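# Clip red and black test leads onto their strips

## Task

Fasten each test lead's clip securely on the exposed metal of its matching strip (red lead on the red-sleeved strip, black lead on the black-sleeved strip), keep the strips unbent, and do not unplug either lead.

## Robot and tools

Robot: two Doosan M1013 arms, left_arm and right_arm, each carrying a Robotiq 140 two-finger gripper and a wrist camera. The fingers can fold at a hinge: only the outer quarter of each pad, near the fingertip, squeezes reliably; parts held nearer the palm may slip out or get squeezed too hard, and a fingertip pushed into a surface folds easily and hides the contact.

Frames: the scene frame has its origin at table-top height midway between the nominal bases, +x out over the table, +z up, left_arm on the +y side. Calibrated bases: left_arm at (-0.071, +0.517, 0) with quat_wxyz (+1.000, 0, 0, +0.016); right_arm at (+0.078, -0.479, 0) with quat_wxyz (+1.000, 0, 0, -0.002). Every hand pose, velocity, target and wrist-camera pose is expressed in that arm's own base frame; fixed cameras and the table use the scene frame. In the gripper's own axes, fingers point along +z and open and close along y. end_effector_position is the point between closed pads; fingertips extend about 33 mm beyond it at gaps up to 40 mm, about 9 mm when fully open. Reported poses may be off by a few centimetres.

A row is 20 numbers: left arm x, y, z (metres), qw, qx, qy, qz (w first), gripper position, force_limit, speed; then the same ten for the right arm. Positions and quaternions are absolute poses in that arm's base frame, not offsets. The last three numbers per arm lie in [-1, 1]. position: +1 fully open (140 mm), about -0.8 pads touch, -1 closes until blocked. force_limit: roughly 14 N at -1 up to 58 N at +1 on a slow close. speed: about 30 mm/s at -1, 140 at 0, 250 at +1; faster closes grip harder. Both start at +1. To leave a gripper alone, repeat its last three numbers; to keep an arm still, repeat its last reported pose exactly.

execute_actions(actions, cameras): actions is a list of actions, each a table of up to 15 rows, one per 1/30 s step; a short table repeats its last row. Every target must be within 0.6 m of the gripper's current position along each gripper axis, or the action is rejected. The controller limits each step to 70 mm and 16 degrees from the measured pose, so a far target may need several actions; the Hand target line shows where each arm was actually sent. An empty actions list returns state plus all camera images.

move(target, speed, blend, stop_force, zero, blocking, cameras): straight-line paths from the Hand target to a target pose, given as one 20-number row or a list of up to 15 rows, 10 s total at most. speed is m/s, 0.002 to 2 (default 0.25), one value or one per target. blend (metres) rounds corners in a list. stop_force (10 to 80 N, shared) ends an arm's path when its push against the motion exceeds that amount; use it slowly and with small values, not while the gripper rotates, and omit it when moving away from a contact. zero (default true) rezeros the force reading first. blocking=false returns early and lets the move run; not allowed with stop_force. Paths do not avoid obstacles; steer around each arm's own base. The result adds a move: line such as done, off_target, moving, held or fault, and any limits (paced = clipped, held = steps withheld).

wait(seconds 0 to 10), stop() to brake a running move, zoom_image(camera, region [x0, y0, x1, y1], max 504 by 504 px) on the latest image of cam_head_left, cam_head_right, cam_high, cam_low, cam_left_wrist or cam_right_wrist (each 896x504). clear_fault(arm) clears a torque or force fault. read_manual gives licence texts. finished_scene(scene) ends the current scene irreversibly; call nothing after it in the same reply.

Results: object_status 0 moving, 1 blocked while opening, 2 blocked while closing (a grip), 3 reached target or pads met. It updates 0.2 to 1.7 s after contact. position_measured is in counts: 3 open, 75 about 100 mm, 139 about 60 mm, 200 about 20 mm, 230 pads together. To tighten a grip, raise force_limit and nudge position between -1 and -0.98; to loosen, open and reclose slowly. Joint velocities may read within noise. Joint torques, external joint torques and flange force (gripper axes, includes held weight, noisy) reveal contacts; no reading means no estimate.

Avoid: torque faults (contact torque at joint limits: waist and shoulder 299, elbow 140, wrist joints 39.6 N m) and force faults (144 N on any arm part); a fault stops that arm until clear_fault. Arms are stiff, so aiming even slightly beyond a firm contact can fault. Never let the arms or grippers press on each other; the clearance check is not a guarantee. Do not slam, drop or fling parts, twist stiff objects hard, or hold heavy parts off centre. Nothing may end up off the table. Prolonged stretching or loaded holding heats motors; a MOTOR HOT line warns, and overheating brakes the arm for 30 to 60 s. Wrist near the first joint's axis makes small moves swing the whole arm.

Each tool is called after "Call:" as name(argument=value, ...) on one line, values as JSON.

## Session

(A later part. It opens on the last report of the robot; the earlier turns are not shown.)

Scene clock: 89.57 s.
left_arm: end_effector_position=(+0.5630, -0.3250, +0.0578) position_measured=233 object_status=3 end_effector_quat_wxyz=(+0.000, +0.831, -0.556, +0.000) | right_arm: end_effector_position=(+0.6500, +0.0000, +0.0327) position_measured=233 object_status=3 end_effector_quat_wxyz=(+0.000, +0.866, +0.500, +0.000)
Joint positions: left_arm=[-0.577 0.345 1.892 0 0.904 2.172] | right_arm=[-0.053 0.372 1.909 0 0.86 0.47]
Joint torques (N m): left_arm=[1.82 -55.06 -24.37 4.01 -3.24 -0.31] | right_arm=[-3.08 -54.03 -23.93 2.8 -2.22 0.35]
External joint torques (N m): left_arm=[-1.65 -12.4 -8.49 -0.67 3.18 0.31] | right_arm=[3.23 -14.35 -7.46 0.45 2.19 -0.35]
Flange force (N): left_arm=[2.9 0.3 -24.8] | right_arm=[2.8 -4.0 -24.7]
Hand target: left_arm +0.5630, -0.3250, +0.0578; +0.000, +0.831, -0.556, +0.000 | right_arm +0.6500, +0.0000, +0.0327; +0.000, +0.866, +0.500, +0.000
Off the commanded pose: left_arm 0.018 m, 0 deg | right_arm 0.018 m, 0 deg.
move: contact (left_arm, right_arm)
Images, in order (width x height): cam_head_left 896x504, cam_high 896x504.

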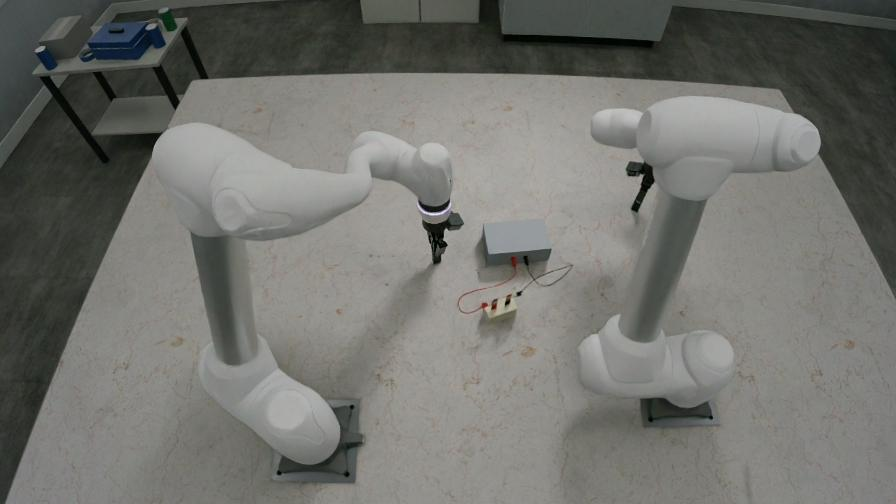

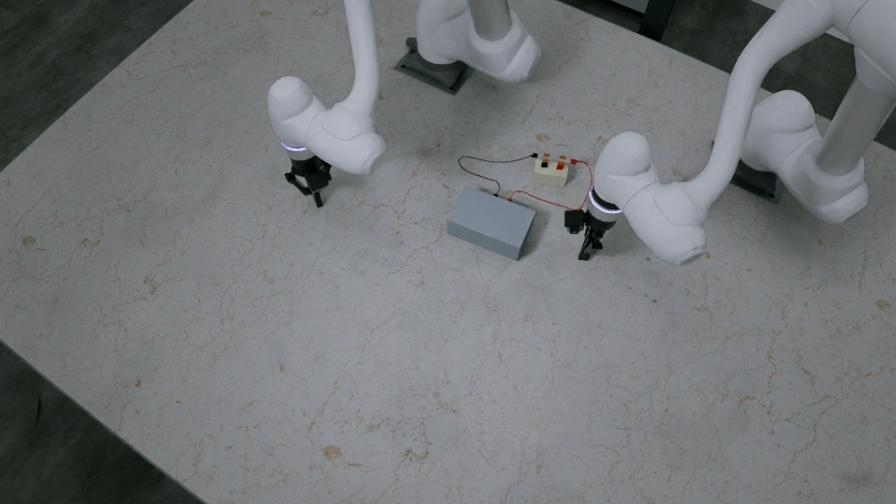

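Call:
zoom_image(camera="cam_high", region=[270, 160, 370, 230])

Call:
zoom_image(camera="cam_high", region=[540, 210, 640, 280])

Call:
zoom_image(camera="cam_head_left", region=[400, 200, 500, 280])

Call:
zoom_image(camera="cam_head_left", region=[590, 150, 690, 230])

Scaled by 5.040 from the camera's 896x504 image, which has a finer 1280x720 frame.

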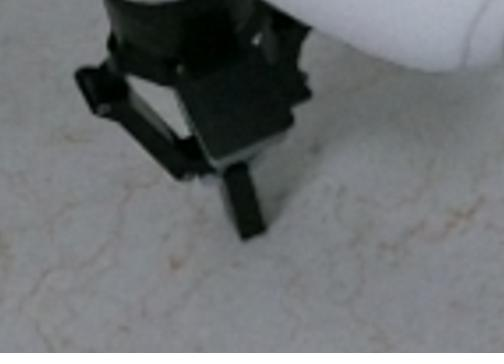

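Scaled by 5.040 from the camera's 896x504 image, which has a finer 1280x720 frame.

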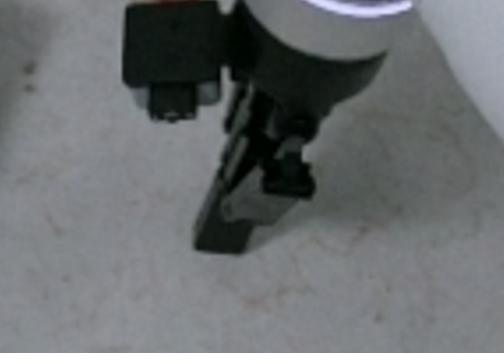

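Scaled by 5.040 from the camera's 896x504 image, which has a finer 1280x720 frame.

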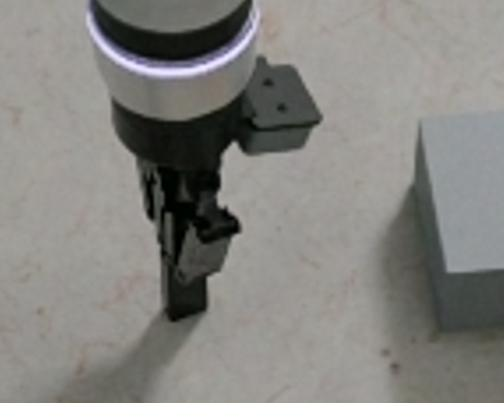

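Scaled by 5.040 from the camera's 896x504 image, which has a finer 1280x720 frame.

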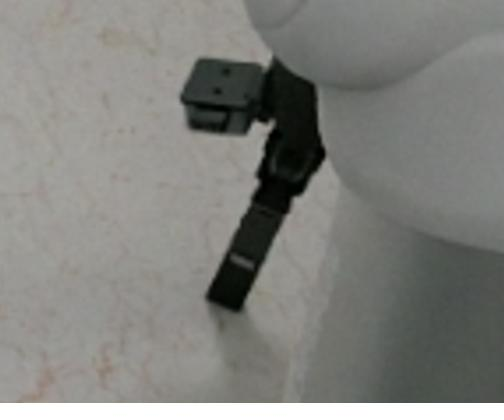

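Call:
move(target=[[0.563,-0.325,0.12,0,0.8315,-0.5556,0,-1,-1,0, 0.65,0.0,0.12,0,0.866,0.5,0,-1,-1,0],[0.303,-0.175,0.12,0,0.8315,-0.5556,0,-1,-1,0, 0.30,0.20,0.12,0,0.7071,0.7071,0,-1,-1,0],[0.303,-0.175,0.060,0,0.8315,-0.5556,0,-1,-1,0, 0.175,0.303,0.035,0,0.5519,0.8339,0,-1,-1,0]], speed=[0.1,0.25,0.1], blend=0.02, cameras=["cam_high","cam_head_left","cam_head_right"])

Call:
zoom_image(camera="cam_high", region=[450, 90, 550, 160])

Call:
zoom_image(camera="cam_high", region=[610, 130, 710, 230])

Call:
zoom_image(camera="cam_head_left", region=[340, 260, 480, 360])

Call:
zoom_image(camera="cam_head_left", region=[500, 270, 620, 370])

Scene clock: 95.73 s.
left_arm: end_effector_position=(+0.3030, -0.1750, +0.0600) position_measured=233 object_status=3 end_effector_quat_wxyz=(+0.000, +0.831, -0.556, +0.000) | right_arm: end_effector_position=(+0.1750, +0.3030, +0.0350) position_measured=233 object_status=3 end_effector_quat_wxyz=(+0.000, +0.552, +0.834, +0.000)
Joint positions: left_arm=[-0.623 -0.105 2.415 0 0.832 2.126] | right_arm=[0.948 -0.062 2.44 0 0.764 0.547]
Joint torques (N m): left_arm=[0.47 -25.46 -30.3 3.36 -0.11 -0.36] | right_arm=[-1.16 -24.23 -28.05 2.94 0.41 0.26]
External joint torques (N m): left_arm=[-0.36 5.16 -0.62 -0.22 0.07 0.36] | right_arm=[1.07 2.05 -0.71 0.05 -0.45 -0.26]
Flange force (N): left_arm=[8.1 -6.2 7.6] | right_arm=[4.8 2.6 4.3]
Hand target: left_arm +0.3030, -0.1750, +0.0600; +0.000, +0.831, -0.556, +0.000 | right_arm +0.1750, +0.3030, +0.0350; +0.000, +0.552, +0.834, +0.000
Off the commanded pose: left_arm 0.000 m, 0 deg | right_arm 0.000 m, 0 deg.
move: done
Images, in order (width x height): cam_head_left 896x504, cam_head_right 896x504, cam_high 896x504.

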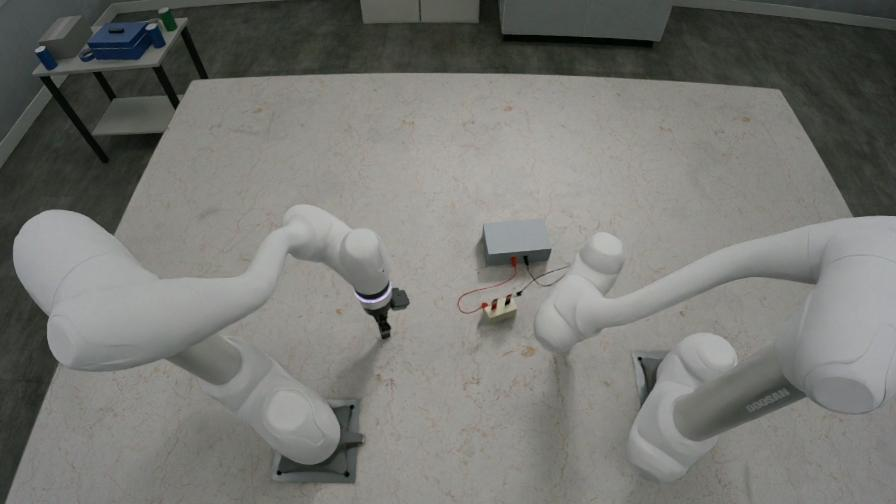

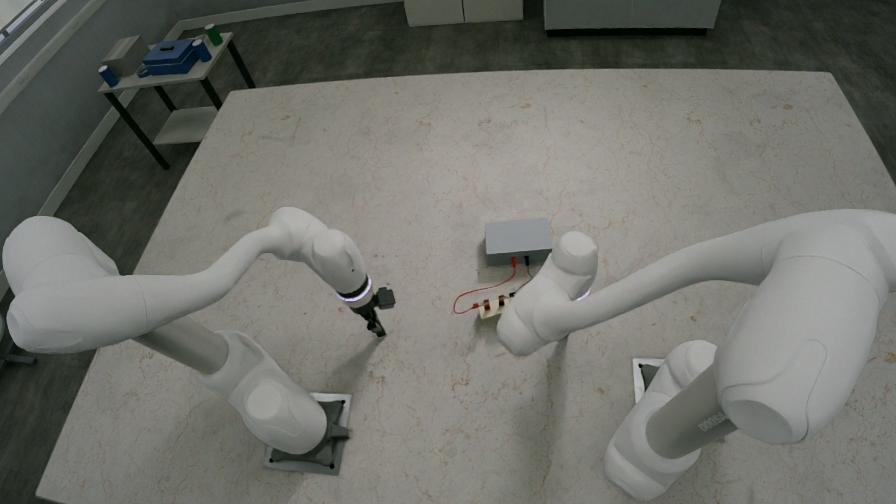

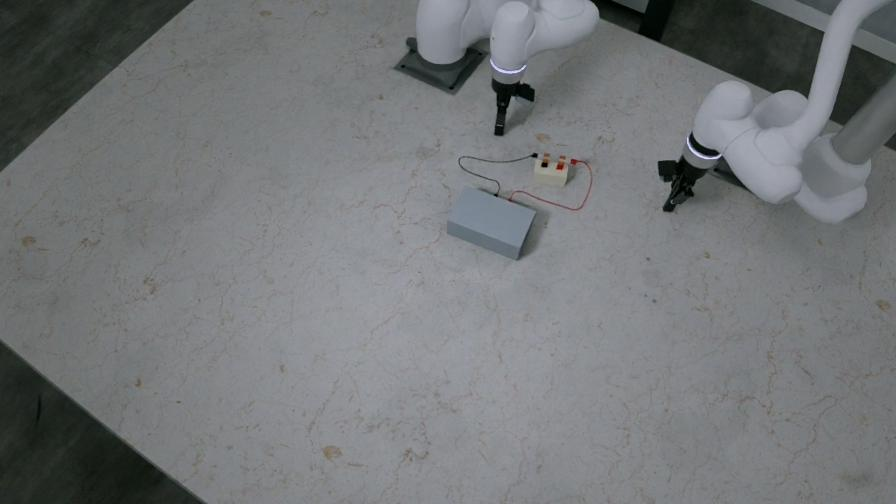

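Scaled by 5.040 from the camera's 896x504 image, which has a finer 1280x720 frame.

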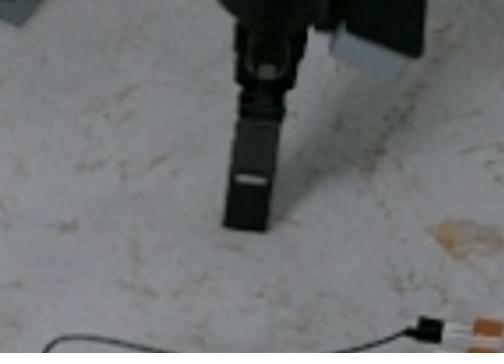

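Scaled by 5.040 from the camera's 896x504 image, which has a finer 1280x720 frame.

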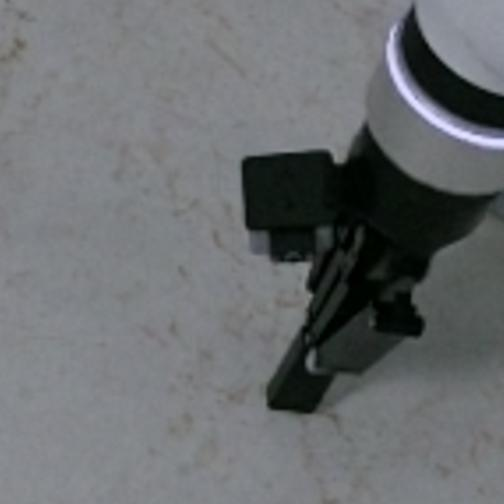

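Scaled by 3.600 from the camera's 896x504 image, which has a finer 1280x720 frame.

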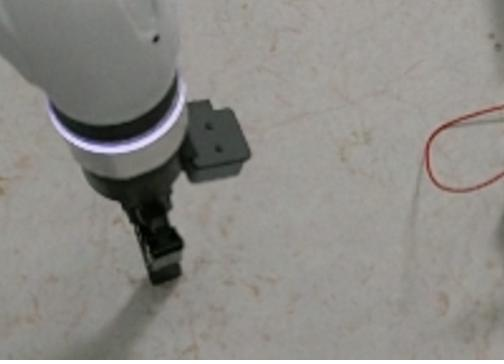

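Scaled by 4.200 from the camera's 896x504 image, which has a finer 1280x720 frame.

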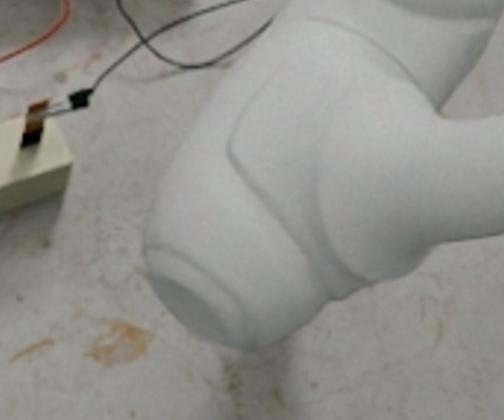

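Call:
finished_scene(scene=1)

The scene is finished: the task was done.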